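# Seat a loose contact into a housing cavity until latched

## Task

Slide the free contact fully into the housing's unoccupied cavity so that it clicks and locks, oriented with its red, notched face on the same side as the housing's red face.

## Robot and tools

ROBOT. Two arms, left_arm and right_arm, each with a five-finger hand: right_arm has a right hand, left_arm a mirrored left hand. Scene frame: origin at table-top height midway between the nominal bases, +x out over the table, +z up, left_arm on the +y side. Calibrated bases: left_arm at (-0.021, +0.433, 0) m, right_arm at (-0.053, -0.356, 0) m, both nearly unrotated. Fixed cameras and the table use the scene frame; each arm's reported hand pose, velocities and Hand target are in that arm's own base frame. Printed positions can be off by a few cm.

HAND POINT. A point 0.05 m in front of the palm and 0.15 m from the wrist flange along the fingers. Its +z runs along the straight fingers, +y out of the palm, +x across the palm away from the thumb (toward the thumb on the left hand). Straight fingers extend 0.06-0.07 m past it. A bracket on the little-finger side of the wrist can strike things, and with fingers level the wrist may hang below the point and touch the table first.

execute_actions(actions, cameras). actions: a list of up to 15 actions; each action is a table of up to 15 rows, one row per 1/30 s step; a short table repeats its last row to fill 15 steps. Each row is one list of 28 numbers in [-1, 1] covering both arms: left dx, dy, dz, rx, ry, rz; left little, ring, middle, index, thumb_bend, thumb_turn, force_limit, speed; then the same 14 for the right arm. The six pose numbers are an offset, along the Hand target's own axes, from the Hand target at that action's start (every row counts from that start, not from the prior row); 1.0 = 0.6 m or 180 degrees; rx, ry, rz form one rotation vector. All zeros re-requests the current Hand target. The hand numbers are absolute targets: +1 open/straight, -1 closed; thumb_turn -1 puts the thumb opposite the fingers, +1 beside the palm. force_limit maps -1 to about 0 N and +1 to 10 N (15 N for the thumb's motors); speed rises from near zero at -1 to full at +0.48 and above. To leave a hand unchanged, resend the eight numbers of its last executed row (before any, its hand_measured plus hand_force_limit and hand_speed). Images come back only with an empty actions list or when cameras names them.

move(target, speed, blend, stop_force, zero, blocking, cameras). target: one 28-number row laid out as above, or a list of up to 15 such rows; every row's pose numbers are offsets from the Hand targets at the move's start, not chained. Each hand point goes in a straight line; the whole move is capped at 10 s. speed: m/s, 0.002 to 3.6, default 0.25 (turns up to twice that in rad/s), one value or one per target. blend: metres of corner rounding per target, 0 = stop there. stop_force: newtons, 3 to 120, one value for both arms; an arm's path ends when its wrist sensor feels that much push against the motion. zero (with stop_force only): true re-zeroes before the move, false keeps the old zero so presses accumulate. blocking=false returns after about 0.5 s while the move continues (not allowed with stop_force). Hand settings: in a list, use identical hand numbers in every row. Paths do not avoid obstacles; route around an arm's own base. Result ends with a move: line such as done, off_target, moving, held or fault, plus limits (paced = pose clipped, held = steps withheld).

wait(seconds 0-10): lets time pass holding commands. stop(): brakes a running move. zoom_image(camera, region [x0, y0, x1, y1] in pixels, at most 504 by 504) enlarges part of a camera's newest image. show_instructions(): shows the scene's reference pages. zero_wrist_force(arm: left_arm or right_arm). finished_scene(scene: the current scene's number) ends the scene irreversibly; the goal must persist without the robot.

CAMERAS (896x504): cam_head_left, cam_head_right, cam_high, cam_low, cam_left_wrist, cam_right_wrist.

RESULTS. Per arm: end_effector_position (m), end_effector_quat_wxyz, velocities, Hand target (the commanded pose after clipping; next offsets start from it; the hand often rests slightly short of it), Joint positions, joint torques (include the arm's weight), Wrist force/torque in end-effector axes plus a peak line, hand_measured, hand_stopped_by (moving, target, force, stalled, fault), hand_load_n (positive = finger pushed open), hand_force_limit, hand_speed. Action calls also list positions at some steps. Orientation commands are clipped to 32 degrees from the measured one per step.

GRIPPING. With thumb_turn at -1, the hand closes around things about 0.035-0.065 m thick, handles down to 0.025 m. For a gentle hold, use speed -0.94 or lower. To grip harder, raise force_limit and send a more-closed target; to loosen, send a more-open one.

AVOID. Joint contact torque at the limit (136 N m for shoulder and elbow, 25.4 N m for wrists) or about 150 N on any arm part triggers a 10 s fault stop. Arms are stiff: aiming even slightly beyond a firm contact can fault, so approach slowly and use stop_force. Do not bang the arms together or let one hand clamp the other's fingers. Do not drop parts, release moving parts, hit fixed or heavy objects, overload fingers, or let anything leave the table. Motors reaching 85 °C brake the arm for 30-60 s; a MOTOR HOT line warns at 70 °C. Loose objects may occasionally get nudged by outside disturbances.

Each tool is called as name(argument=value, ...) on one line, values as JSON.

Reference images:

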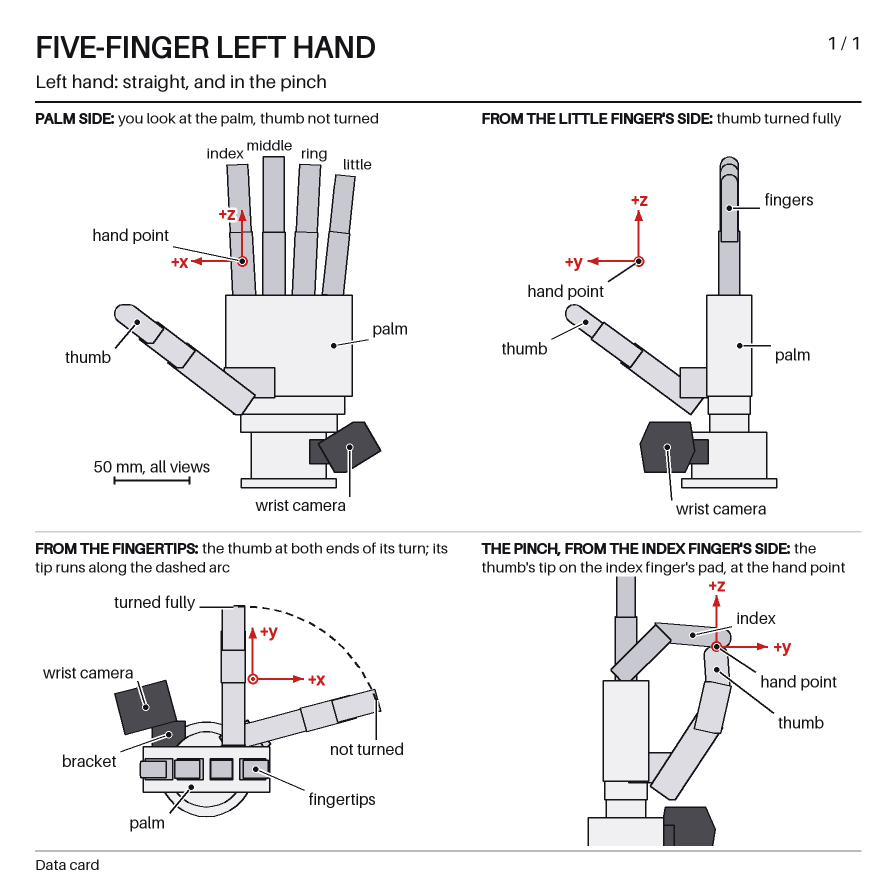

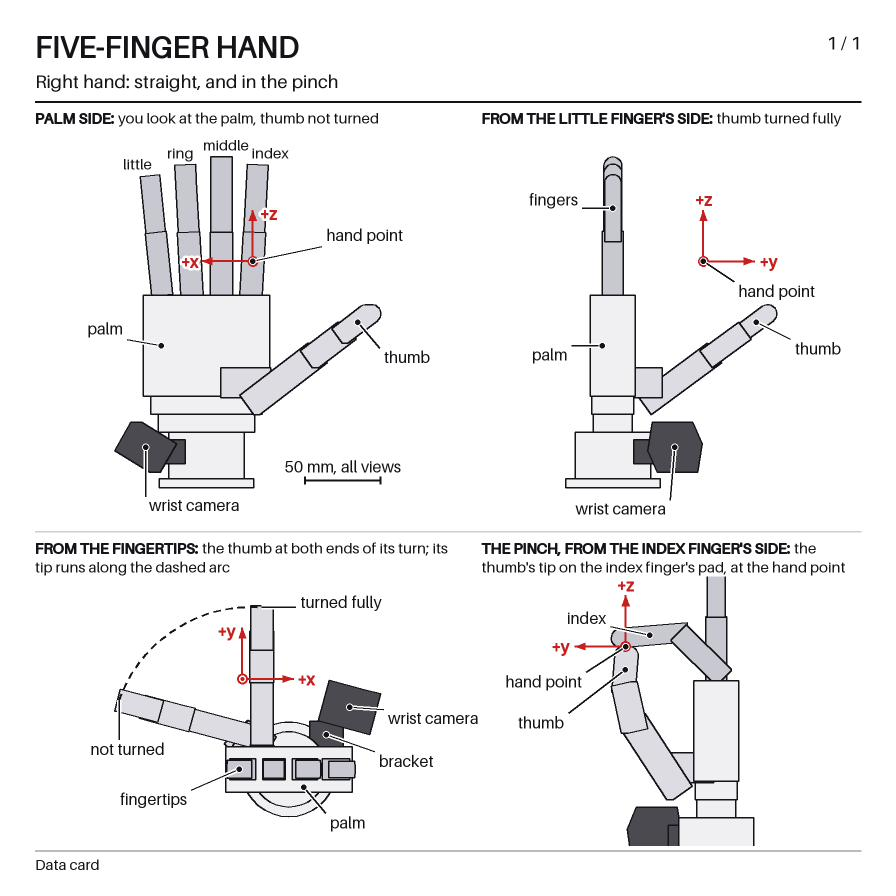

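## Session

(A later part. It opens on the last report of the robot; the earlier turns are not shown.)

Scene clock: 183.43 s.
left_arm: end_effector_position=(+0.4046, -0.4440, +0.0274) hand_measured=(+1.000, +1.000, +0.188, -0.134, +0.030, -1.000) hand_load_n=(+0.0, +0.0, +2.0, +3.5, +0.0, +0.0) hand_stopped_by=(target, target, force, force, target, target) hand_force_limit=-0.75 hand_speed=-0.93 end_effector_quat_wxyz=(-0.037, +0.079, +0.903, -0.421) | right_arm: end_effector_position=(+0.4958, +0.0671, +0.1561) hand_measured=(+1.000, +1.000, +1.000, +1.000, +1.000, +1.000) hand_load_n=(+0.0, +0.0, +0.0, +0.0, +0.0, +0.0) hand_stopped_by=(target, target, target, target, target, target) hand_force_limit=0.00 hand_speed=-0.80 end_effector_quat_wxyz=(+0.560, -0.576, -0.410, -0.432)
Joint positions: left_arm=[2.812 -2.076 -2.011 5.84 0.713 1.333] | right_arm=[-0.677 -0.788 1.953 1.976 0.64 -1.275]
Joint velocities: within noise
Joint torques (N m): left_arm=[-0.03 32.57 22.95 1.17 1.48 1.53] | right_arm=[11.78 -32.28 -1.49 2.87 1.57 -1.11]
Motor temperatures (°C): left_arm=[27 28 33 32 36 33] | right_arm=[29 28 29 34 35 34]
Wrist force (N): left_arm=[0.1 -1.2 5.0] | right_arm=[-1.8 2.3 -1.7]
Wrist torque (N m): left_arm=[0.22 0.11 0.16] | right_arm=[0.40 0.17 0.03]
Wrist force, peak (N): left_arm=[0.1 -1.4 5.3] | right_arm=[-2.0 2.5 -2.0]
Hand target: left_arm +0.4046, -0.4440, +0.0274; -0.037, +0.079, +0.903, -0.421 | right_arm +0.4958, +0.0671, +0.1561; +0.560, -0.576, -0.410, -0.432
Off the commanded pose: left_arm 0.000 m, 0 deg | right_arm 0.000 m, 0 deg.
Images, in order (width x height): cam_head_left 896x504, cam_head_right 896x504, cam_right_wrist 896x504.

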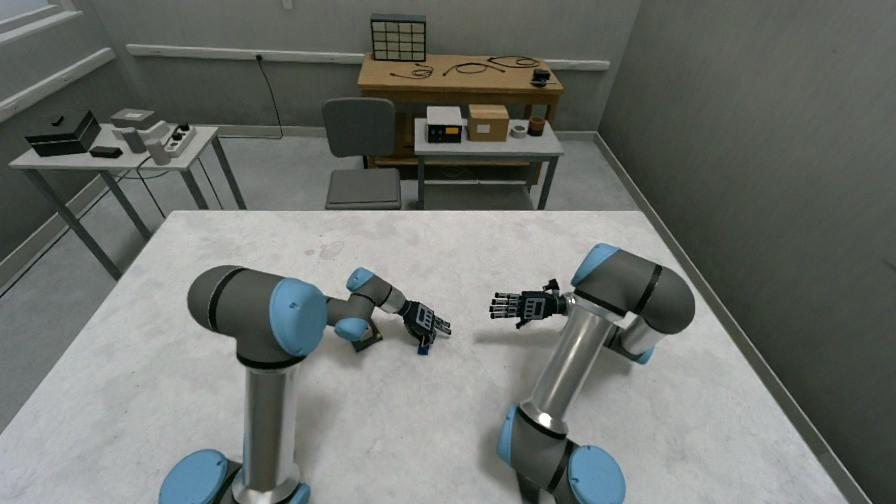

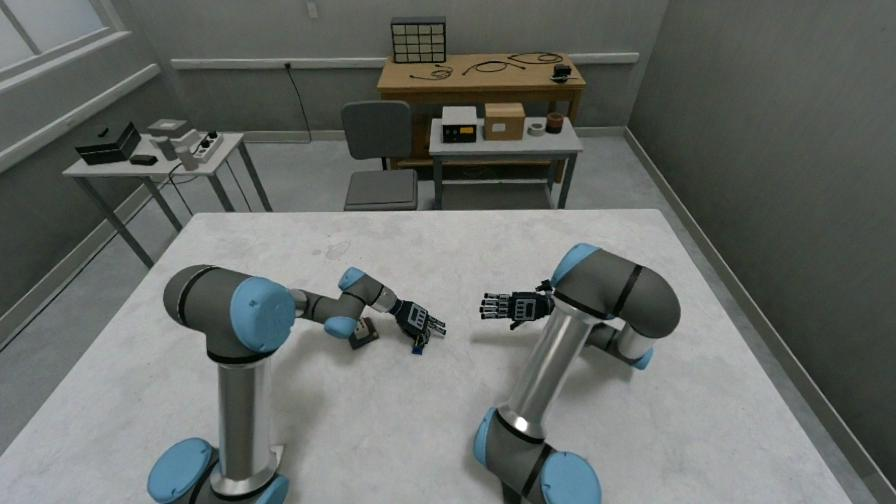

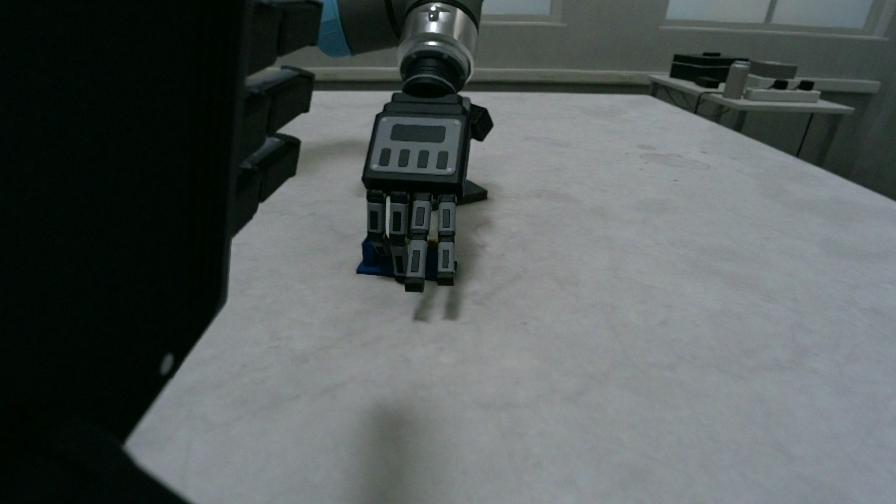

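move(target=[0,0,0,0,0,0,1,1,0.3,0.2,0.05,-1,-0.75,-0.9,0,0,0,0,0,0,1,1,1,1,1,1,0,-0.8])

move(target=[0,-0.025,0,0,0,0,1,1,0.3,0.2,0.05,-1,-0.75,-0.9,0,0,0,0,0,0,1,1,1,1,1,1,0,-0.8], speed=0.04)

move(target=[0,0,0,0,0,0,1,1,0,0.1,0.05,-1,-0.5,-0.8,0,0,0,0,0,0,1,1,1,1,1,1,0,-0.8], cameras=["cam_left_wrist"])

zoom_image(camera="cam_left_wrist", region=[300, 0, 530, 320])

Scene clock: 186.47 s.
left_arm: end_effector_position=(+0.4046, -0.4440, +0.0274) hand_measured=(+1.000, +1.000, +0.300, +0.200, +0.050, -1.000) hand_load_n=(+0.0, +0.0, +0.0, +0.0, +0.0, +0.5) hand_stopped_by=(target, target, target, target, target, target) hand_force_limit=-0.75 hand_speed=-0.90 end_effector_quat_wxyz=(-0.037, +0.079, +0.903, -0.421) | right_arm: end_effector_position=(+0.4958, +0.0671, +0.1561) hand_measured=(+1.000, +1.000, +1.000, +1.000, +1.000, +1.000) hand_load_n=(+0.0, +0.0, +0.0, +0.0, +0.0, +0.0) hand_stopped_by=(target, target, target, target, target, target) hand_force_limit=0.00 hand_speed=-0.80 end_effector_quat_wxyz=(+0.560, -0.576, -0.410, -0.432)
Joint positions: left_arm=[2.812 -2.076 -2.011 5.84 0.713 1.333] | right_arm=[-0.677 -0.788 1.953 1.976 0.64 -1.275]
Joint torques (N m): left_arm=[8.37 32.52 23.36 1.29 -2.67 1.62] | right_arm=[11.86 -31.54 -1.53 2.75 1.5 -0.82]
Wrist force (N): left_arm=[0.2 0.6 0.7] | right_arm=[-2.0 2.2 -1.6]
Wrist torque (N m): left_arm=[0.20 0.08 0.14] | right_arm=[0.36 0.21 0.01]
Wrist force, peak (N): left_arm=[0.3 -1.3 5.2] | right_arm=[-2.1 2.6 -1.8]
Hand target: left_arm +0.4046, -0.4440, +0.0274; -0.037, +0.079, +0.903, -0.421 | right_arm +0.4958, +0.0671, +0.1561; +0.560, -0.576, -0.410, -0.432
Off the commanded pose: left_arm 0.000 m, 0 deg | right_arm 0.000 m, 0 deg.
move: done

Scene clock: 187.20 s.
left_arm: end_effector_position=(+0.4029, -0.4537, +0.0390) hand_measured=(+1.000, +1.000, +0.300, +0.200, +0.050, -1.000) hand_load_n=(+0.0, +0.0, +0.0, +0.0, +0.0, +0.0) hand_stopped_by=(target, target, target, target, target, target) hand_force_limit=-0.75 hand_speed=-0.90 end_effector_quat_wxyz=(-0.037, +0.079, +0.903, -0.421) | right_arm: end_effector_position=(+0.4958, +0.0671, +0.1561) hand_measured=(+1.000, +1.000, +1.000, +1.000, +1.000, +1.000) hand_load_n=(+0.0, +0.0, +0.0, +0.0, +0.0, +0.0) hand_stopped_by=(target, target, target, target, target, target) hand_force_limit=0.00 hand_speed=-0.80 end_effector_quat_wxyz=(+0.560, -0.576, -0.410, -0.432)
Joint positions: left_arm=[2.794 -2.063 -1.995 5.831 0.717 1.306] | right_arm=[-0.677 -0.788 1.953 1.976 0.64 -1.275]
Joint torques (N m): left_arm=[10 29.35 5.36 2.65 0.21 2.58] | right_arm=[11.9 -31.53 -1.41 2.8 1.49 -0.79]
Wrist force (N): left_arm=[0.1 0.5 0.6] | right_arm=[-1.9 2.3 -1.6]
Wrist torque (N m): left_arm=[0.20 0.10 0.13] | right_arm=[0.38 0.17 0.03]
Wrist force, peak (N): left_arm=[0.1 0.9 1.0] | right_arm=[-2.0 2.5 -1.6]
Hand target: left_arm +0.4029, -0.4535, +0.0389; -0.037, +0.079, +0.903, -0.421 | right_arm +0.4958, +0.0671, +0.1561; +0.560, -0.576, -0.410, -0.432
Off the commanded pose: left_arm 0.000 m, 0 deg | right_arm 0.000 m, 0 deg.
move: done

Scene clock: 188.03 s.
left_arm: end_effector_position=(+0.4029, -0.4535, +0.0389) hand_measured=(+1.000, +1.000, +0.000, +0.100, +0.050, -1.000) hand_load_n=(+0.0, +0.0, +0.0, +0.0, +0.0, +0.0) hand_stopped_by=(target, target, target, target, target, target) hand_force_limit=-0.50 hand_speed=-0.80 end_effector_quat_wxyz=(-0.037, +0.079, +0.903, -0.421) | right_arm: end_effector_position=(+0.4958, +0.0671, +0.1561) hand_measured=(+1.000, +1.000, +1.000, +1.000, +1.000, +1.000) hand_load_n=(+0.0, +0.0, +0.0, +0.0, +0.0, +0.0) hand_stopped_by=(target, target, target, target, target, target) hand_force_limit=0.00 hand_speed=-0.80 end_effector_quat_wxyz=(+0.560, -0.576, -0.410, -0.432)
Joint positions: left_arm=[2.794 -2.063 -1.995 5.831 0.716 1.306] | right_arm=[-0.677 -0.788 1.953 1.976 0.64 -1.275]
Joint torques (N m): left_arm=[11.57 29.13 5.47 4.87 -3.7 2.36] | right_arm=[12.15 -32.34 -2.29 2.94 1.47 -0.95]
Wrist force (N): left_arm=[-0.1 0.3 0.7] | right_arm=[-2.0 2.2 -1.6]
Wrist torque (N m): left_arm=[0.17 0.12 0.04] | right_arm=[0.36 0.20 0.02]
Wrist force, peak (N): left_arm=[-0.1 0.5 1.0] | right_arm=[-1.9 2.6 -1.7]
Hand target: left_arm +0.4029, -0.4535, +0.0389; -0.037, +0.079, +0.903, -0.421 | right_arm +0.4958, +0.0671, +0.1561; +0.560, -0.576, -0.410, -0.432
Off the commanded pose: left_arm 0.000 m, 0 deg | right_arm 0.000 m, 0 deg.
move: done
Images, in order (width x height): cam_left_wrist 896x504.

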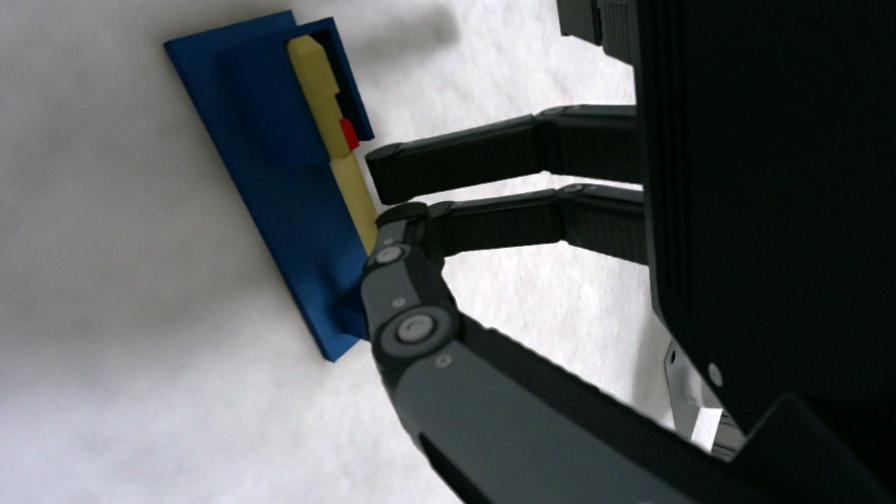

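Scaled by 1.575.

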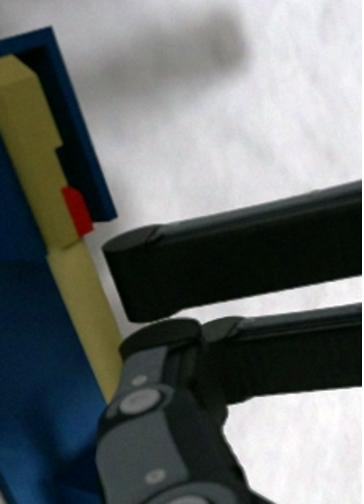

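move(target=[0,0.0283,-0.005,0,0,0,1,1,0,0.1,0.05,-1,-0.5,-0.8,0,0,0,0,0,0,1,1,1,1,1,1,0,-0.8], speed=0.02, stop_force=3, cameras=["cam_left_wrist"])

zoom_image(camera="cam_left_wrist", region=[300, 0, 530, 320])

Scene clock: 191.73 s.
left_arm: end_effector_position=(+0.4052, -0.4405, +0.0278) hand_measured=(+1.000, +1.000, +0.000, +0.100, +0.050, -1.000) hand_load_n=(+0.0, +0.0, +0.0, +0.0, +0.0, +0.0) hand_stopped_by=(target, target, target, target, target, target) hand_force_limit=-0.50 hand_speed=-0.80 end_effector_quat_wxyz=(-0.037, +0.079, +0.903, -0.421) | right_arm: end_effector_position=(+0.4958, +0.0671, +0.1561) hand_measured=(+1.000, +1.000, +1.000, +1.000, +1.000, +1.000) hand_load_n=(+0.0, +0.0, +0.0, +0.0, +0.0, +0.0) hand_stopped_by=(target, target, target, target, target, target) hand_force_limit=0.00 hand_speed=-0.80 end_effector_quat_wxyz=(+0.560, -0.576, -0.410, -0.432)
Joint positions: left_arm=[2.818 -2.071 -2.015 5.832 0.712 1.343] | right_arm=[-0.677 -0.788 1.953 1.976 0.64 -1.275]
Joint torques (N m): left_arm=[-11.24 41.76 22.95 2.52 1.24 -2.16] | right_arm=[11.72 -31.64 -2.44 2.9 1.52 -0.92]
Wrist force (N): left_arm=[0.3 0.4 0.6] | right_arm=[-1.8 2.3 -1.5]
Wrist torque (N m): left_arm=[0.23 0.10 0.01] | right_arm=[0.37 0.17 0.03]
Wrist force, peak (N): left_arm=[0.3 -1.3 0.5] | right_arm=[-2.0 2.3 -1.9]
Hand target: left_arm +0.4052, -0.4405, +0.0278; -0.037, +0.079, +0.903, -0.421 | right_arm +0.4958, +0.0671, +0.1561; +0.560, -0.576, -0.410, -0.432
Off the commanded pose: left_arm 0.000 m, 0 deg | right_arm 0.000 m, 0 deg.
move: done
Images, in order (width x height): cam_left_wrist 896x504.

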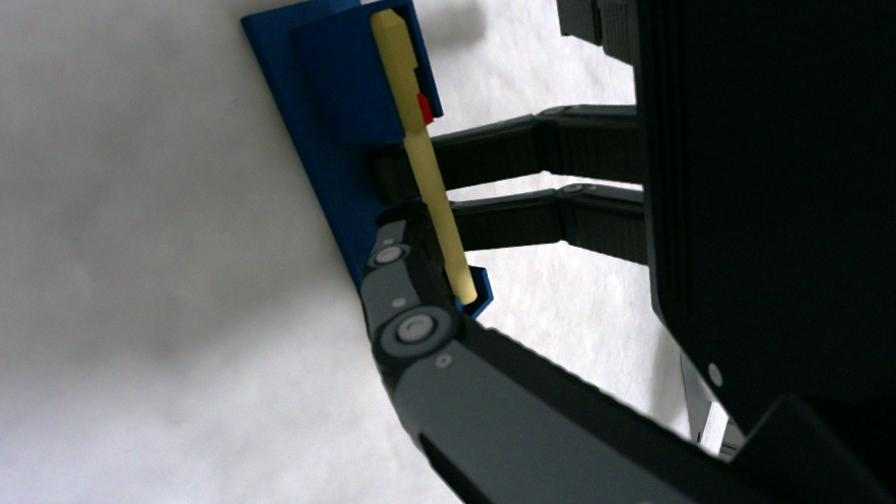

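Scaled by 1.575.

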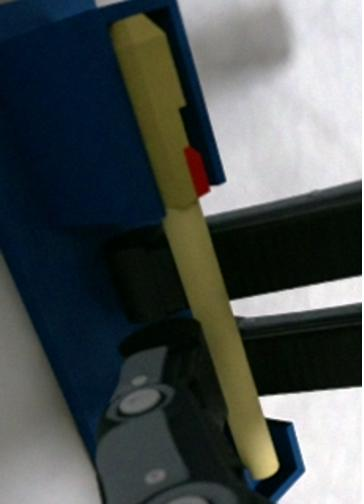

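move(target=[0,0,0,0,0,0,1,1,0,0.1,0.03,-1,-0.7,-0.9,0,0,0,0,0,0,1,1,1,1,1,1,0,-0.8])

move(target=[0,0,0,0,0,0,1,1,-0.5,-0.5,0.03,-1,-0.7,-0.93,0,0,0,0,0,0,1,1,1,1,1,1,0,-0.8], cameras=["cam_left_wrist"])

zoom_image(camera="cam_left_wrist", region=[300, 0, 530, 320])

Scene clock: 192.80 s.
left_arm: end_effector_position=(+0.4052, -0.4405, +0.0278) hand_measured=(+1.000, +1.000, +0.000, +0.100, +0.030, -1.000) hand_load_n=(+0.0, +0.0, +0.0, +0.0, +0.0, +0.0) hand_stopped_by=(target, target, target, target, target, target) hand_force_limit=-0.70 hand_speed=-0.90 end_effector_quat_wxyz=(-0.037, +0.079, +0.903, -0.421) | right_arm: end_effector_position=(+0.4958, +0.0671, +0.1561) hand_measured=(+1.000, +1.000, +1.000, +1.000, +1.000, +1.000) hand_load_n=(+0.0, +0.0, +0.0, +0.0, +0.0, +0.0) hand_stopped_by=(target, target, target, target, target, target) hand_force_limit=0.00 hand_speed=-0.80 end_effector_quat_wxyz=(+0.560, -0.576, -0.410, -0.432)
Joint positions: left_arm=[2.818 -2.071 -2.015 5.832 0.712 1.343] | right_arm=[-0.677 -0.788 1.953 1.976 0.64 -1.275]
Joint torques (N m): left_arm=[-11.04 42.81 22.73 1.42 0.97 -2.15] | right_arm=[11.83 -32.96 -1.14 2.85 1.57 -0.92]
Wrist force (N): left_arm=[0.2 0.1 0.8] | right_arm=[-1.7 2.3 -1.5]
Wrist torque (N m): left_arm=[0.20 0.12 0.01] | right_arm=[0.38 0.17 0.03]
Wrist force, peak (N): left_arm=[0.6 0.0 0.7] | right_arm=[-2.0 2.4 -2.0]
Hand target: left_arm +0.4052, -0.4405, +0.0278; -0.037, +0.079, +0.903, -0.421 | right_arm +0.4958, +0.0671, +0.1561; +0.560, -0.576, -0.410, -0.432
Off the commanded pose: left_arm 0.000 m, 0 deg | right_arm 0.000 m, 0 deg.
move: done

Scene clock: 194.00 s.
left_arm: end_effector_position=(+0.4052, -0.4405, +0.0278) hand_measured=(+1.000, +1.000, -0.084, -0.082, +0.030, -1.000) hand_load_n=(+0.0, +0.0, +2.0, +3.0, +0.0, +0.0) hand_stopped_by=(target, target, force, force, target, target) hand_force_limit=-0.70 hand_speed=-0.93 end_effector_quat_wxyz=(-0.037, +0.079, +0.903, -0.421) | right_arm: end_effector_position=(+0.4958, +0.0671, +0.1561) hand_measured=(+1.000, +1.000, +1.000, +1.000, +1.000, +1.000) hand_load_n=(+0.0, +0.0, +0.0, +0.0, +0.0, +0.0) hand_stopped_by=(target, target, target, target, target, target) hand_force_limit=0.00 hand_speed=-0.80 end_effector_quat_wxyz=(+0.560, -0.576, -0.410, -0.432)
Joint positions: left_arm=[2.818 -2.071 -2.015 5.832 0.712 1.343] | right_arm=[-0.677 -0.788 1.953 1.976 0.64 -1.275]
Joint torques (N m): left_arm=[-6.14 42.61 23.19 1.49 0.16 -2.18] | right_arm=[12.03 -33.31 -2.02 2.95 1.43 -0.75]
Wrist force (N): left_arm=[0.0 -1.9 5.0] | right_arm=[-1.5 2.3 -1.6]
Wrist torque (N m): left_arm=[0.19 0.12 0.04] | right_arm=[0.38 0.13 0.04]
Wrist force, peak (N): left_arm=[-0.8 -1.5 6.4] | right_arm=[-1.8 2.5 -1.8]
Hand target: left_arm +0.4052, -0.4405, +0.0278; -0.037, +0.079, +0.903, -0.421 | right_arm +0.4958, +0.0671, +0.1561; +0.560, -0.576, -0.410, -0.432
Off the commanded pose: left_arm 0.000 m, 0 deg | right_arm 0.000 m, 0 deg.
move: done
Images, in order (width x height): cam_left_wrist 896x504.

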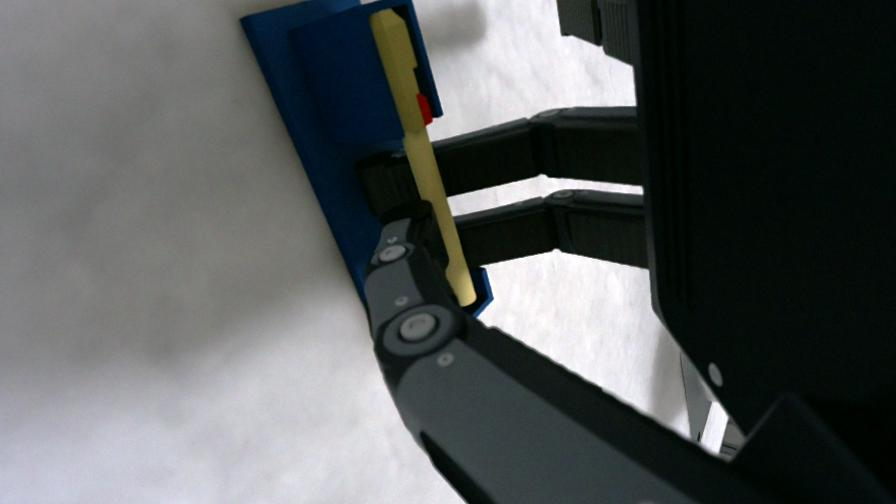

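Scaled by 1.575.

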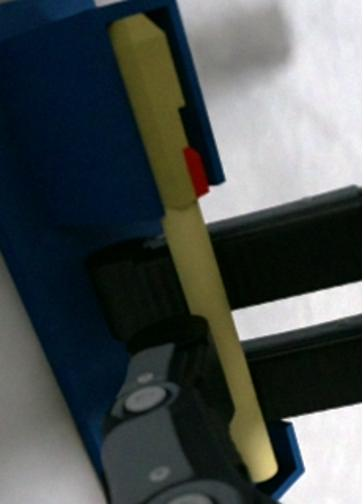

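move(target=[0,0,0.005,0,0,0,1,1,-0.5,-0.5,0.03,-1,-0.7,-0.93,0,0,0,0,0,0,1,1,1,1,1,1,0,-0.8], speed=0.01)

move(target=[0,0,0,0,0,0,1,1,-0.51,-0.51,0.03,-1,-0.6,-0.93,0,0,0,0,0,0,1,1,1,1,1,1,0,-0.8], cameras=["cam_left_wrist"])

zoom_image(camera="cam_left_wrist", region=[300, 0, 530, 320])

Scene clock: 195.43 s.
left_arm: end_effector_position=(+0.4048, -0.4428, +0.0258) hand_measured=(+1.000, +1.000, -0.084, -0.082, +0.030, -1.000) hand_load_n=(+0.5, +0.0, +0.0, +0.0, +0.0, +0.0) hand_stopped_by=(target, target, force, force, target, target) hand_force_limit=-0.70 hand_speed=-0.93 end_effector_quat_wxyz=(-0.037, +0.079, +0.903, -0.421) | right_arm: end_effector_position=(+0.4958, +0.0671, +0.1561) hand_measured=(+1.000, +1.000, +1.000, +1.000, +1.000, +1.000) hand_load_n=(+0.0, +0.0, +0.0, +0.0, +0.0, +0.5) hand_stopped_by=(target, target, target, target, target, target) hand_force_limit=0.00 hand_speed=-0.80 end_effector_quat_wxyz=(+0.560, -0.576, -0.410, -0.432)
Joint positions: left_arm=[2.814 -2.078 -2.013 5.841 0.713 1.336] | right_arm=[-0.677 -0.788 1.953 1.976 0.64 -1.275]
Joint torques (N m): left_arm=[-5.62 38.25 20.38 3.41 0.87 -1.11] | right_arm=[11.62 -32.44 -1.2 2.69 1.51 -0.68]
Wrist force (N): left_arm=[0.3 0.5 0.7] | right_arm=[-1.9 2.1 -1.6]
Wrist torque (N m): left_arm=[0.18 0.07 0.15] | right_arm=[0.35 0.18 0.02]
Wrist force, peak (N): left_arm=[0.2 -1.6 5.6] | right_arm=[-2.0 2.5 -1.9]
Hand target: left_arm +0.4048, -0.4428, +0.0259; -0.037, +0.079, +0.903, -0.421 | right_arm +0.4958, +0.0671, +0.1561; +0.560, -0.576, -0.410, -0.432
Off the commanded pose: left_arm 0.000 m, 0 deg | right_arm 0.000 m, 0 deg.
move: done

Scene clock: 195.97 s.
left_arm: end_effector_position=(+0.4048, -0.4428, +0.0259) hand_measured=(+1.000, +1.000, -0.136, -0.134, +0.030, -1.000) hand_load_n=(-0.5, +0.0, +1.0, +2.0, +0.0, +0.0) hand_stopped_by=(target, target, force, force, target, target) hand_force_limit=-0.60 hand_speed=-0.93 end_effector_quat_wxyz=(-0.037, +0.079, +0.903, -0.421) | right_arm: end_effector_position=(+0.4958, +0.0671, +0.1561) hand_measured=(+1.000, +1.000, +1.000, +1.000, +1.000, +1.000) hand_load_n=(+0.0, +0.0, +0.0, +0.0, +0.0, +0.0) hand_stopped_by=(target, target, target, target, target, target) hand_force_limit=0.00 hand_speed=-0.80 end_effector_quat_wxyz=(+0.560, -0.576, -0.410, -0.432)
Joint positions: left_arm=[2.814 -2.078 -2.013 5.841 0.713 1.336] | right_arm=[-0.677 -0.788 1.953 1.976 0.64 -1.275]
Joint torques (N m): left_arm=[7.59 43.69 13.68 0.53 0.22 1.91] | right_arm=[10.57 -32.3 -1.67 2.94 1.41 -0.59]
Wrist force (N): left_arm=[-0.2 -1.0 3.8] | right_arm=[-1.9 2.2 -1.5]
Wrist torque (N m): left_arm=[0.18 0.13 0.15] | right_arm=[0.35 0.19 0.02]
Wrist force, peak (N): left_arm=[0.2 -0.7 4.4] | right_arm=[-2.0 2.4 -1.9]
Hand target: left_arm +0.4048, -0.4428, +0.0259; -0.037, +0.079, +0.903, -0.421 | right_arm +0.4958, +0.0671, +0.1561; +0.560, -0.576, -0.410, -0.432
Off the commanded pose: left_arm 0.000 m, 0 deg | right_arm 0.000 m, 0 deg.
move: done
Images, in order (width x height): cam_left_wrist 896x504.

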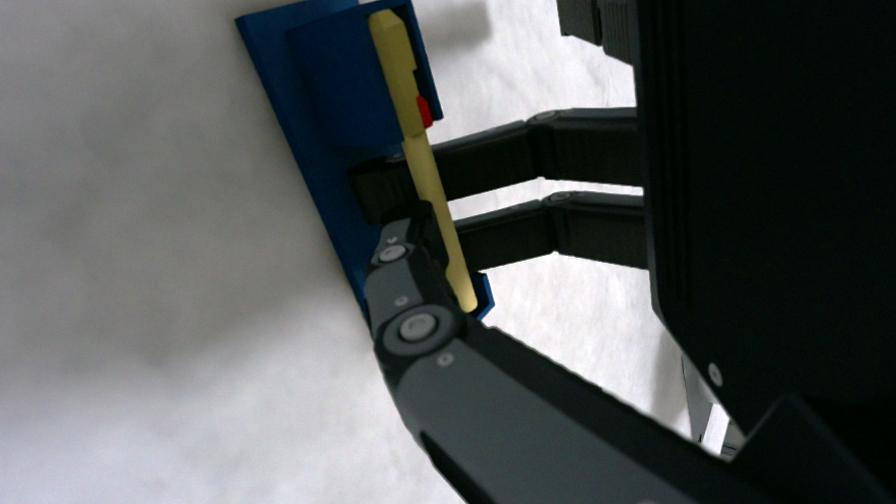

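Scaled by 1.575.

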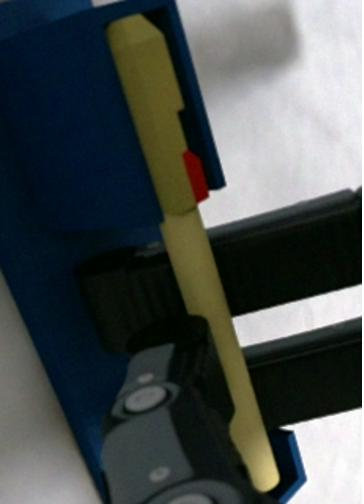

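move(target=[0,0,0.002,0,0,0,1,1,-0.51,-0.51,0.03,-1,-0.6,-0.93,0,0,0,0,0,0,1,1,1,1,1,1,0,-0.8], speed=0.01)

move(target=[0,0,0,0,0,0,1,1,-0.52,-0.52,0.03,-1,-0.4,-0.93,0,0,0,0,0,0,1,1,1,1,1,1,0,-0.8])

Scene clock: 197.33 s.
left_arm: end_effector_position=(+0.4047, -0.4437, +0.0251) hand_measured=(+1.000, +1.000, -0.136, -0.134, +0.030, -1.000) hand_load_n=(+0.0, +0.0, +0.0, +0.0, +0.0, +0.0) hand_stopped_by=(target, target, force, force, target, target) hand_force_limit=-0.60 hand_speed=-0.93 end_effector_quat_wxyz=(-0.037, +0.079, +0.903, -0.421) | right_arm: end_effector_position=(+0.4958, +0.0671, +0.1561) hand_measured=(+1.000, +1.000, +1.000, +1.000, +1.000, +1.000) hand_load_n=(+0.0, +0.0, +0.0, +0.0, +0.0, +0.0) hand_stopped_by=(target, target, target, target, target, target) hand_force_limit=0.00 hand_speed=-0.80 end_effector_quat_wxyz=(+0.560, -0.576, -0.410, -0.432)
Joint positions: left_arm=[2.812 -2.081 -2.012 5.845 0.713 1.333] | right_arm=[-0.677 -0.788 1.953 1.976 0.64 -1.275]
Joint torques (N m): left_arm=[-9.37 32.52 21.95 4.46 0.99 -1.7] | right_arm=[11.47 -32.35 -2.29 2.74 1.58 -0.63]
Wrist force (N): left_arm=[0.2 0.6 0.5] | right_arm=[-1.7 2.3 -1.4]
Wrist torque (N m): left_arm=[0.21 0.08 0.13] | right_arm=[0.37 0.16 0.03]
Wrist force, peak (N): left_arm=[0.4 -0.5 4.2] | right_arm=[-2.1 2.4 -1.7]
Hand target: left_arm +0.4047, -0.4437, +0.0251; -0.037, +0.079, +0.903, -0.421 | right_arm +0.4958, +0.0671, +0.1561; +0.560, -0.576, -0.410, -0.432
Off the commanded pose: left_arm 0.000 m, 0 deg | right_arm 0.000 m, 0 deg.
move: done

Scene clock: 198.13 s.
left_arm: end_effector_position=(+0.4047, -0.4437, +0.0251) hand_measured=(+1.000, +1.000, -0.226, -0.238, +0.030, -1.000) hand_load_n=(+0.0, +0.0, +3.0, +5.0, +1.0, +0.0) hand_stopped_by=(target, target, force, force, target, target) hand_force_limit=-0.40 hand_speed=-0.93 end_effector_quat_wxyz=(-0.037, +0.079, +0.903, -0.421) | right_arm: end_effector_position=(+0.4958, +0.0671, +0.1561) hand_measured=(+1.000, +1.000, +1.000, +1.000, +1.000, +1.000) hand_load_n=(+0.0, +0.0, +0.0, +0.0, +0.0, +0.0) hand_stopped_by=(target, target, target, target, target, target) hand_force_limit=0.00 hand_speed=-0.80 end_effector_quat_wxyz=(+0.560, -0.576, -0.410, -0.432)
Joint positions: left_arm=[2.812 -2.081 -2.012 5.845 0.713 1.333] | right_arm=[-0.677 -0.788 1.953 1.976 0.64 -1.275]
Joint torques (N m): left_arm=[-6.12 39.73 18.51 1.32 0.68 1.41] | right_arm=[11.98 -32.01 -2.49 2.75 1.51 -0.67]
Wrist force (N): left_arm=[0.3 0.6 0.8] | right_arm=[-1.8 2.4 -2.0]
Wrist torque (N m): left_arm=[0.20 0.08 0.14] | right_arm=[0.42 0.20 0.03]
Wrist force, peak (N): left_arm=[0.2 0.3 2.1] | right_arm=[-1.8 2.4 -2.0]
Hand target: left_arm +0.4047, -0.4437, +0.0251; -0.037, +0.079, +0.903, -0.421 | right_arm +0.4958, +0.0671, +0.1561; +0.560, -0.576, -0.410, -0.432
Off the commanded pose: left_arm 0.000 m, 0 deg | right_arm 0.000 m, 0 deg.
move: done

move(target=[0,0,0,0,0,0,1,1,-0.6,-0.6,0.03,-1,-0.2,-0.93,0,0,0,0,0,0,1,1,1,1,1,1,0,-0.8], cameras=["cam_left_wrist"])

zoom_image(camera="cam_left_wrist", region=[300, 0, 530, 320])

Scene clock: 199.23 s.
left_arm: end_effector_position=(+0.4047, -0.4437, +0.0251) hand_measured=(+1.000, +1.000, -0.230, -0.238, +0.030, -1.000) hand_load_n=(+0.0, +0.0, +5.0, +4.5, +1.0, +0.0) hand_stopped_by=(target, target, force, force, target, target) hand_force_limit=-0.20 hand_speed=-0.93 end_effector_quat_wxyz=(-0.037, +0.079, +0.903, -0.421) | right_arm: end_effector_position=(+0.4958, +0.0671, +0.1561) hand_measured=(+1.000, +1.000, +1.000, +1.000, +1.000, +1.000) hand_load_n=(+0.0, +0.0, +0.0, +0.0, +0.0, +0.0) hand_stopped_by=(target, target, target, target, target, target) hand_force_limit=0.00 hand_speed=-0.80 end_effector_quat_wxyz=(+0.560, -0.576, -0.410, -0.432)
Joint positions: left_arm=[2.812 -2.081 -2.012 5.845 0.713 1.334] | right_arm=[-0.677 -0.788 1.953 1.976 0.64 -1.275]
Joint torques (N m): left_arm=[0.18 40.2 14.87 1.34 0.13 1.85] | right_arm=[12.5 -32.38 -1.5 2.94 1.4 -0.49]
Wrist force (N): left_arm=[0.2 0.4 0.7] | right_arm=[-2.0 2.4 -1.9]
Wrist torque (N m): left_arm=[0.18 0.09 0.14] | right_arm=[0.41 0.22 0.01]
Wrist force, peak (N): left_arm=[0.2 0.7 0.9] | right_arm=[-2.0 2.4 -1.9]
Hand target: left_arm +0.4047, -0.4437, +0.0251; -0.037, +0.079, +0.903, -0.421 | right_arm +0.4958, +0.0671, +0.1561; +0.560, -0.576, -0.410, -0.432
Off the commanded pose: left_arm 0.000 m, 0 deg | right_arm 0.000 m, 0 deg.
move: done
Images, in order (width x height): cam_left_wrist 896x504.

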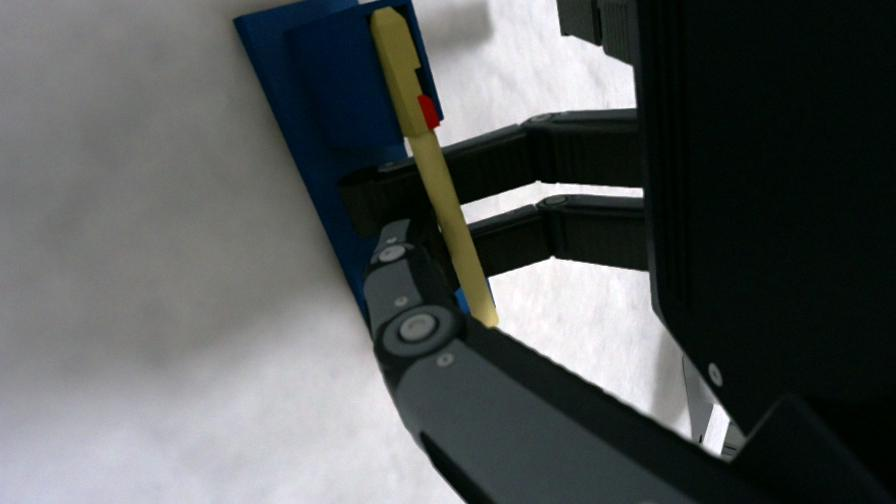

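Scaled by 1.575.

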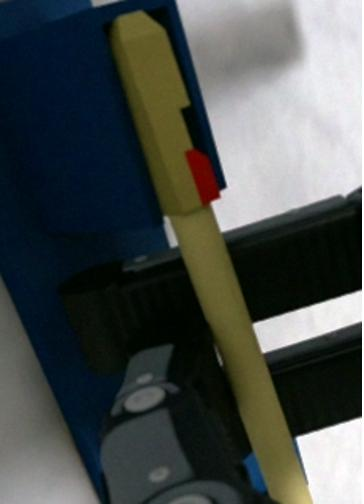

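move(target=[0,0,0.0055,0,0,0,1,1,-0.6,-0.6,0.03,-1,-0.2,-0.93,0,0,0,0,0,0,1,1,1,1,1,1,0,-0.8], speed=0.01, stop_force=3, cameras=["cam_left_wrist"])

zoom_image(camera="cam_left_wrist", region=[320, 100, 530, 380])

Scene clock: 204.80 s.
left_arm: end_effector_position=(+0.4042, -0.4462, +0.0229) hand_measured=(+1.000, +1.000, -0.230, -0.238, +0.030, -1.000) hand_load_n=(+0.0, -0.5, +5.0, +4.5, +1.0, +0.0) hand_stopped_by=(target, target, force, force, target, target) hand_force_limit=-0.20 hand_speed=-0.93 end_effector_quat_wxyz=(-0.037, +0.079, +0.903, -0.421) | right_arm: end_effector_position=(+0.4958, +0.0671, +0.1561) hand_measured=(+1.000, +1.000, +1.000, +1.000, +1.000, +1.000) hand_load_n=(+0.0, +0.0, +0.0, +0.0, +0.0, +0.0) hand_stopped_by=(target, target, target, target, target, target) hand_force_limit=0.00 hand_speed=-0.80 end_effector_quat_wxyz=(+0.560, -0.576, -0.410, -0.432)
Joint positions: left_arm=[2.808 -2.088 -2.01 5.855 0.714 1.326] | right_arm=[-0.677 -0.788 1.953 1.976 0.64 -1.275]
Joint torques (N m): left_arm=[4.46 44.18 14.04 0.55 0.33 1.88] | right_arm=[11.36 -32.41 -1.81 2.88 1.51 -0.58]
Wrist force (N): left_arm=[0.2 0.4 0.7] | right_arm=[-1.7 2.5 -1.7]
Wrist torque (N m): left_arm=[0.18 0.08 0.15] | right_arm=[0.41 0.16 0.03]
Wrist force, peak (N): left_arm=[0.0 0.6 1.3] | right_arm=[-2.0 2.6 -1.7]
Hand target: left_arm +0.4042, -0.4462, +0.0230; -0.037, +0.079, +0.903, -0.421 | right_arm +0.4958, +0.0671, +0.1561; +0.560, -0.576, -0.410, -0.432
Off the commanded pose: left_arm 0.000 m, 0 deg | right_arm 0.000 m, 0 deg.
move: done
Images, in order (width x height): cam_left_wrist 896x504.

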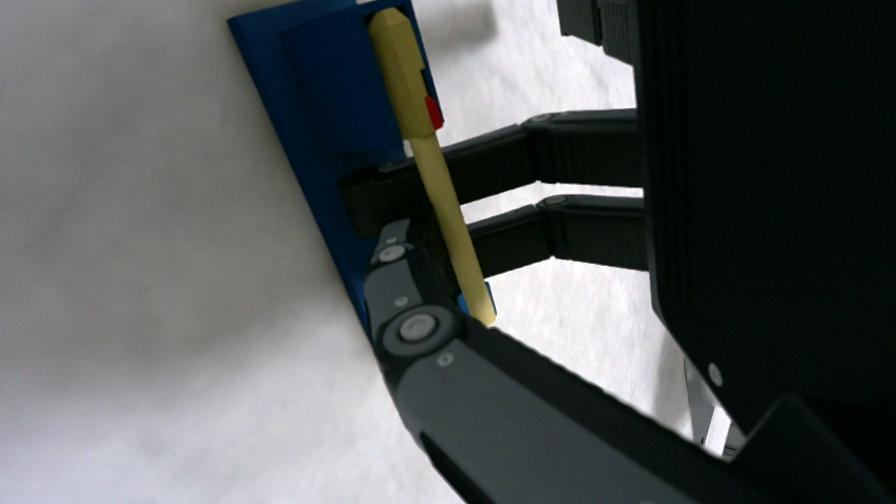

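Scaled by 1.800.

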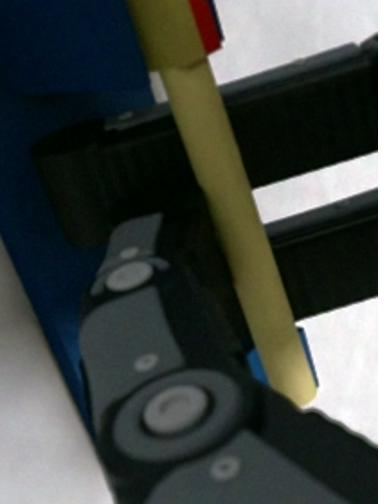

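move(target=[0,0.0064,0.0054,0,0,0,1,1,-0.6,-0.6,0.03,-1,-0.2,-0.93,0,0,0,0,0,0,1,1,1,1,1,1,0,-0.8], speed=0.01, stop_force=3, cameras=["cam_left_wrist","cam_right_wrist"])

zoom_image(camera="cam_left_wrist", region=[320, 100, 530, 380])

zoom_image(camera="cam_right_wrist", region=[350, 215, 470, 290])

Scene clock: 206.70 s.
left_arm: end_effector_position=(+0.4042, -0.4462, +0.0204) hand_measured=(+1.000, +1.000, -0.230, -0.238, +0.030, -1.000) hand_load_n=(+0.0, +0.0, +4.5, +4.5, +1.0, +0.0) hand_stopped_by=(target, target, force, force, target, target) hand_force_limit=-0.20 hand_speed=-0.93 end_effector_quat_wxyz=(-0.037, +0.079, +0.903, -0.421) | right_arm: end_effector_position=(+0.4958, +0.0671, +0.1561) hand_measured=(+1.000, +1.000, +1.000, +1.000, +1.000, +1.000) hand_load_n=(+0.0, +0.0, +0.0, +0.0, +0.0, +0.0) hand_stopped_by=(target, target, target, target, target, target) hand_force_limit=0.00 hand_speed=-0.80 end_effector_quat_wxyz=(+0.560, -0.576, -0.410, -0.432)
Joint positions: left_arm=[2.808 -2.093 -2.011 5.862 0.714 1.327] | right_arm=[-0.677 -0.788 1.953 1.976 0.64 -1.275]
Joint torques (N m): left_arm=[8.85 43.21 17.52 -0.27 -1.28 1.84] | right_arm=[11.27 -32.89 -2.46 2.81 1.43 -0.47]
Wrist force (N): left_arm=[0.3 -2.5 -0.9] | right_arm=[-1.8 2.5 -1.3]
Wrist torque (N m): left_arm=[0.20 0.06 0.20] | right_arm=[0.39 0.16 0.03]
Wrist force, peak (N): left_arm=[1.6 -8.5 -4.6] | right_arm=[-2.0 2.4 -1.8]
Hand target: left_arm +0.4042, -0.4462, +0.0204; -0.037, +0.079, +0.903, -0.421 (not the last commanded pose) | right_arm +0.4958, +0.0671, +0.1561; +0.560, -0.576, -0.410, -0.432
Off the commanded pose: left_arm 0.002 m, 0 deg | right_arm 0.000 m, 0 deg.
move: contact (left_arm)
Images, in order (width x height): cam_left_wrist 896x504, cam_right_wrist 896x504.

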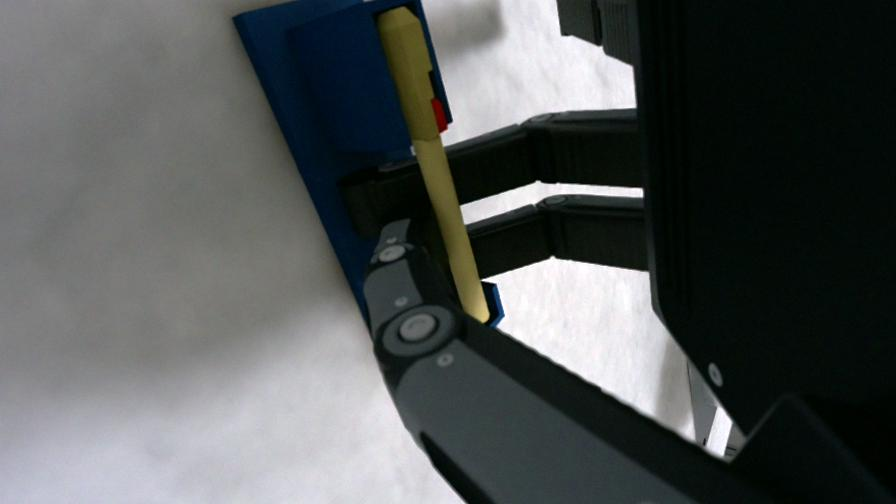

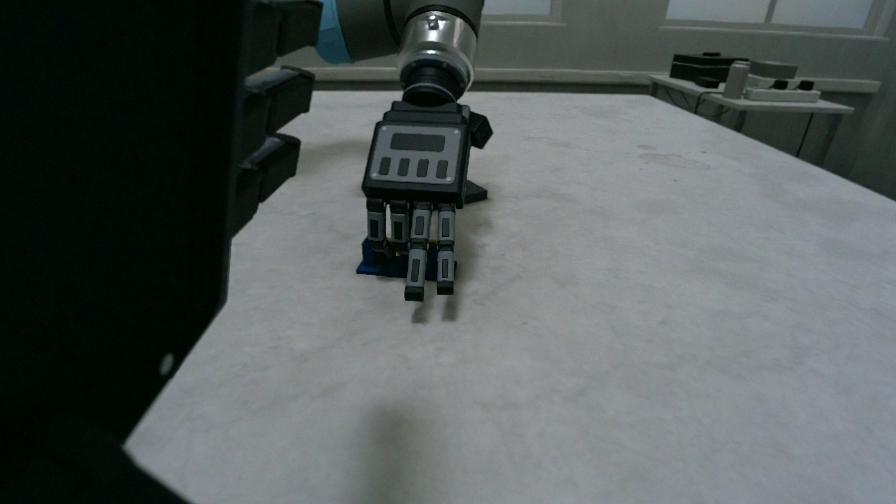

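Scaled by 1.800.

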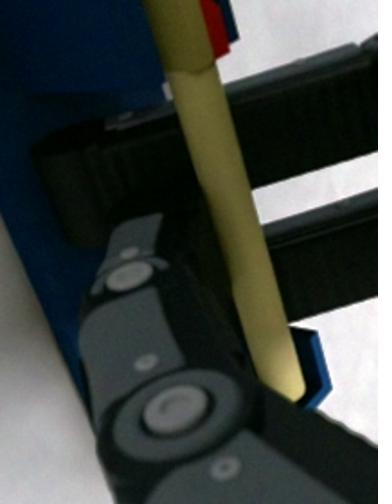

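Scaled by 4.200.

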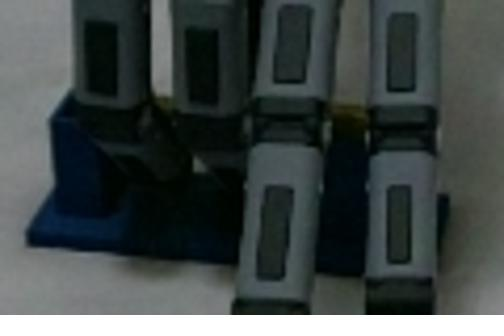

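move(target=[0,0,0,0,0,0,1,1,-0.1,-0.1,0.03,-1,-0.2,-0.9,0,0,0,0,0,0,1,1,1,1,1,1,0,-0.8])

move(target=[0,-0.02,-0.003,0,0,0,1,1,-0.1,-0.1,0.03,-1,-0.2,-0.9,0,0,0,0,0,0,1,1,1,1,1,1,0,-0.8], speed=0.03, cameras=["cam_left_wrist"])

move(target=[0,0,0,0,0,0,1,1,0,0.1,0,-1,-0.2,-0.8,0,0,0,0,0,0,1,1,1,1,1,1,0,-0.8], cameras=["cam_left_wrist"])

zoom_image(camera="cam_left_wrist", region=[280, 0, 510, 340])

Scene clock: 208.67 s.
left_arm: end_effector_position=(+0.4043, -0.4462, +0.0204) hand_measured=(+1.000, +1.000, -0.206, -0.102, +0.030, -1.000) hand_load_n=(+0.0, +0.0, -12.0, -9.0, +0.5, +0.5) hand_stopped_by=(target, target, stalled, target, target, target) hand_force_limit=-0.20 hand_speed=-0.90 end_effector_quat_wxyz=(-0.037, +0.079, +0.903, -0.421) | right_arm: end_effector_position=(+0.4958, +0.0671, +0.1561) hand_measured=(+1.000, +1.000, +1.000, +1.000, +1.000, +1.000) hand_load_n=(+0.0, +0.0, +0.0, +0.0, +0.0, +0.0) hand_stopped_by=(target, target, target, target, target, target) hand_force_limit=0.00 hand_speed=-0.80 end_effector_quat_wxyz=(+0.560, -0.576, -0.410, -0.432)
Joint positions: left_arm=[2.808 -2.093 -2.011 5.862 0.714 1.327] | right_arm=[-0.677 -0.788 1.953 1.976 0.64 -1.275]
Joint torques (N m): left_arm=[5.6 29.83 19.36 0.33 -1.24 1.85] | right_arm=[11.65 -32.09 -2.06 2.89 1.38 -0.49]
Wrist force (N): left_arm=[2.0 -4.5 -17.9] | right_arm=[-1.6 2.4 -1.6]
Wrist torque (N m): left_arm=[0.10 -0.17 0.19] | right_arm=[0.40 0.15 0.04]
Wrist force, peak (N): left_arm=[2.0 -4.4 -19.3] | right_arm=[-1.9 2.7 -1.4]
Hand target: left_arm +0.4042, -0.4462, +0.0204; -0.037, +0.079, +0.903, -0.421 | right_arm +0.4958, +0.0671, +0.1561; +0.560, -0.576, -0.410, -0.432
Off the commanded pose: left_arm 0.000 m, 0 deg | right_arm 0.000 m, 0 deg.
move: done

Scene clock: 209.40 s.
left_arm: end_effector_position=(+0.4031, -0.4525, +0.0309) hand_measured=(+1.000, +1.000, -0.204, -0.102, +0.030, -1.000) hand_load_n=(+0.0, +0.0, +0.0, +0.0, +0.0, +0.0) hand_stopped_by=(target, target, stalled, target, target, target) hand_force_limit=-0.20 hand_speed=-0.90 end_effector_quat_wxyz=(-0.037, +0.079, +0.903, -0.421) | right_arm: end_effector_position=(+0.4958, +0.0671, +0.1561) hand_measured=(+1.000, +1.000, +1.000, +1.000, +1.000, +1.000) hand_load_n=(+0.0, +0.0, +0.0, +0.0, +0.0, +0.0) hand_stopped_by=(target, target, target, target, target, target) hand_force_limit=0.00 hand_speed=-0.80 end_effector_quat_wxyz=(+0.560, -0.576, -0.410, -0.432)
Joint positions: left_arm=[2.796 -2.078 -1.999 5.849 0.716 1.309] | right_arm=[-0.677 -0.788 1.953 1.976 0.64 -1.275]
Joint torques (N m): left_arm=[7.96 29.43 9.28 3.41 0.48 1.75] | right_arm=[10.89 -33.08 -2.23 2.88 1.39 -0.49]
Wrist force (N): left_arm=[0.0 0.7 0.8] | right_arm=[-1.7 2.4 -1.7]
Wrist torque (N m): left_arm=[0.22 0.12 0.13] | right_arm=[0.40 0.17 0.03]
Wrist force, peak (N): left_arm=[2.1 -4.3 -17.8] | right_arm=[-2.1 2.2 -1.8]
Hand target: left_arm +0.4031, -0.4524, +0.0307; -0.037, +0.079, +0.903, -0.421 | right_arm +0.4958, +0.0671, +0.1561; +0.560, -0.576, -0.410, -0.432
Off the commanded pose: left_arm 0.000 m, 0 deg | right_arm 0.000 m, 0 deg.
move: done
Images, in order (width x height): cam_left_wrist 896x504.

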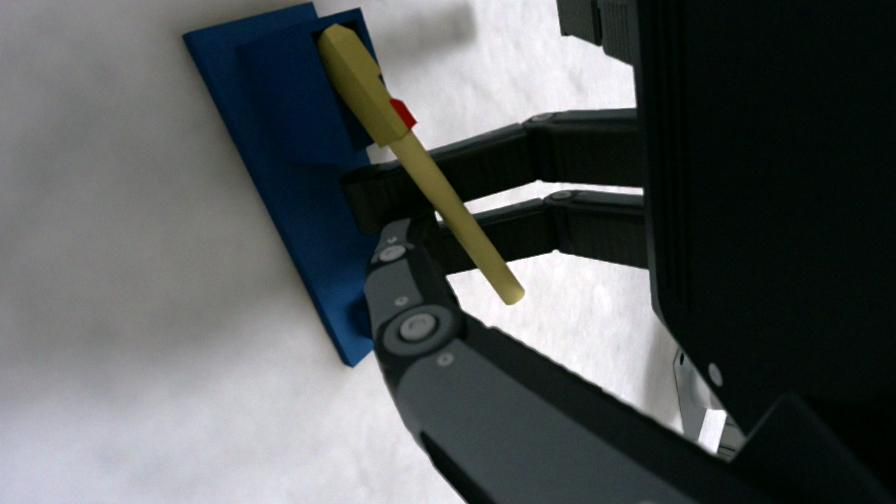

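Scene clock: 210.03 s.
left_arm: end_effector_position=(+0.4031, -0.4524, +0.0307) hand_measured=(+1.000, +1.000, +0.000, +0.100, +0.000, -1.000) hand_load_n=(+0.0, +0.0, +0.0, +0.0, +0.0, +0.0) hand_stopped_by=(target, target, target, target, target, target) hand_force_limit=-0.20 hand_speed=-0.80 end_effector_quat_wxyz=(-0.037, +0.079, +0.903, -0.421) | right_arm: end_effector_position=(+0.4958, +0.0671, +0.1561) hand_measured=(+1.000, +1.000, +1.000, +1.000, +1.000, +1.000) hand_load_n=(+0.0, +0.0, +0.0, +0.0, +0.0, +0.0) hand_stopped_by=(target, target, target, target, target, target) hand_force_limit=0.00 hand_speed=-0.80 end_effector_quat_wxyz=(+0.560, -0.576, -0.410, -0.432)
Joint positions: left_arm=[2.796 -2.079 -1.999 5.849 0.716 1.309] | right_arm=[-0.677 -0.788 1.953 1.976 0.64 -1.275]
Joint torques (N m): left_arm=[12.02 29.01 4.9 5.13 -1.84 2.29] | right_arm=[11.37 -31.8 -1.31 2.78 1.42 -0.53]
Wrist force (N): left_arm=[0.4 0.4 0.7] | right_arm=[-1.6 2.4 -1.4]
Wrist torque (N m): left_arm=[0.18 0.05 0.11] | right_arm=[0.38 0.15 0.03]
Wrist force, peak (N): left_arm=[0.2 0.5 0.9] | right_arm=[-1.8 2.6 -1.5]
Hand target: left_arm +0.4031, -0.4524, +0.0307; -0.037, +0.079, +0.903, -0.421 | right_arm +0.4958, +0.0671, +0.1561; +0.560, -0.576, -0.410, -0.432
Off the commanded pose: left_arm 0.000 m, 0 deg | right_arm 0.000 m, 0 deg.
move: done
Images, in order (width x height): cam_left_wrist 896x504.

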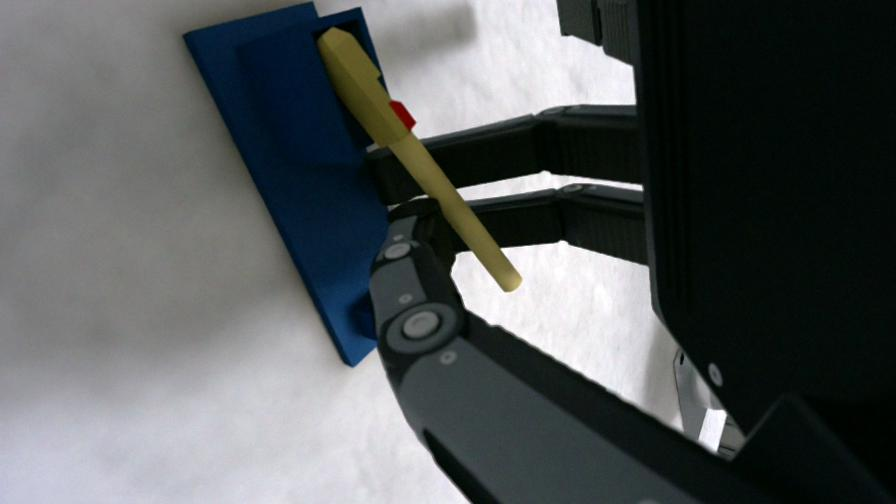

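Scaled by 1.482.

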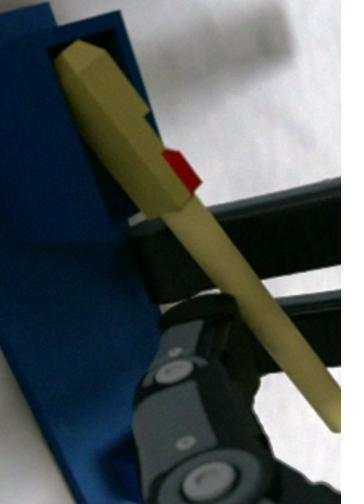

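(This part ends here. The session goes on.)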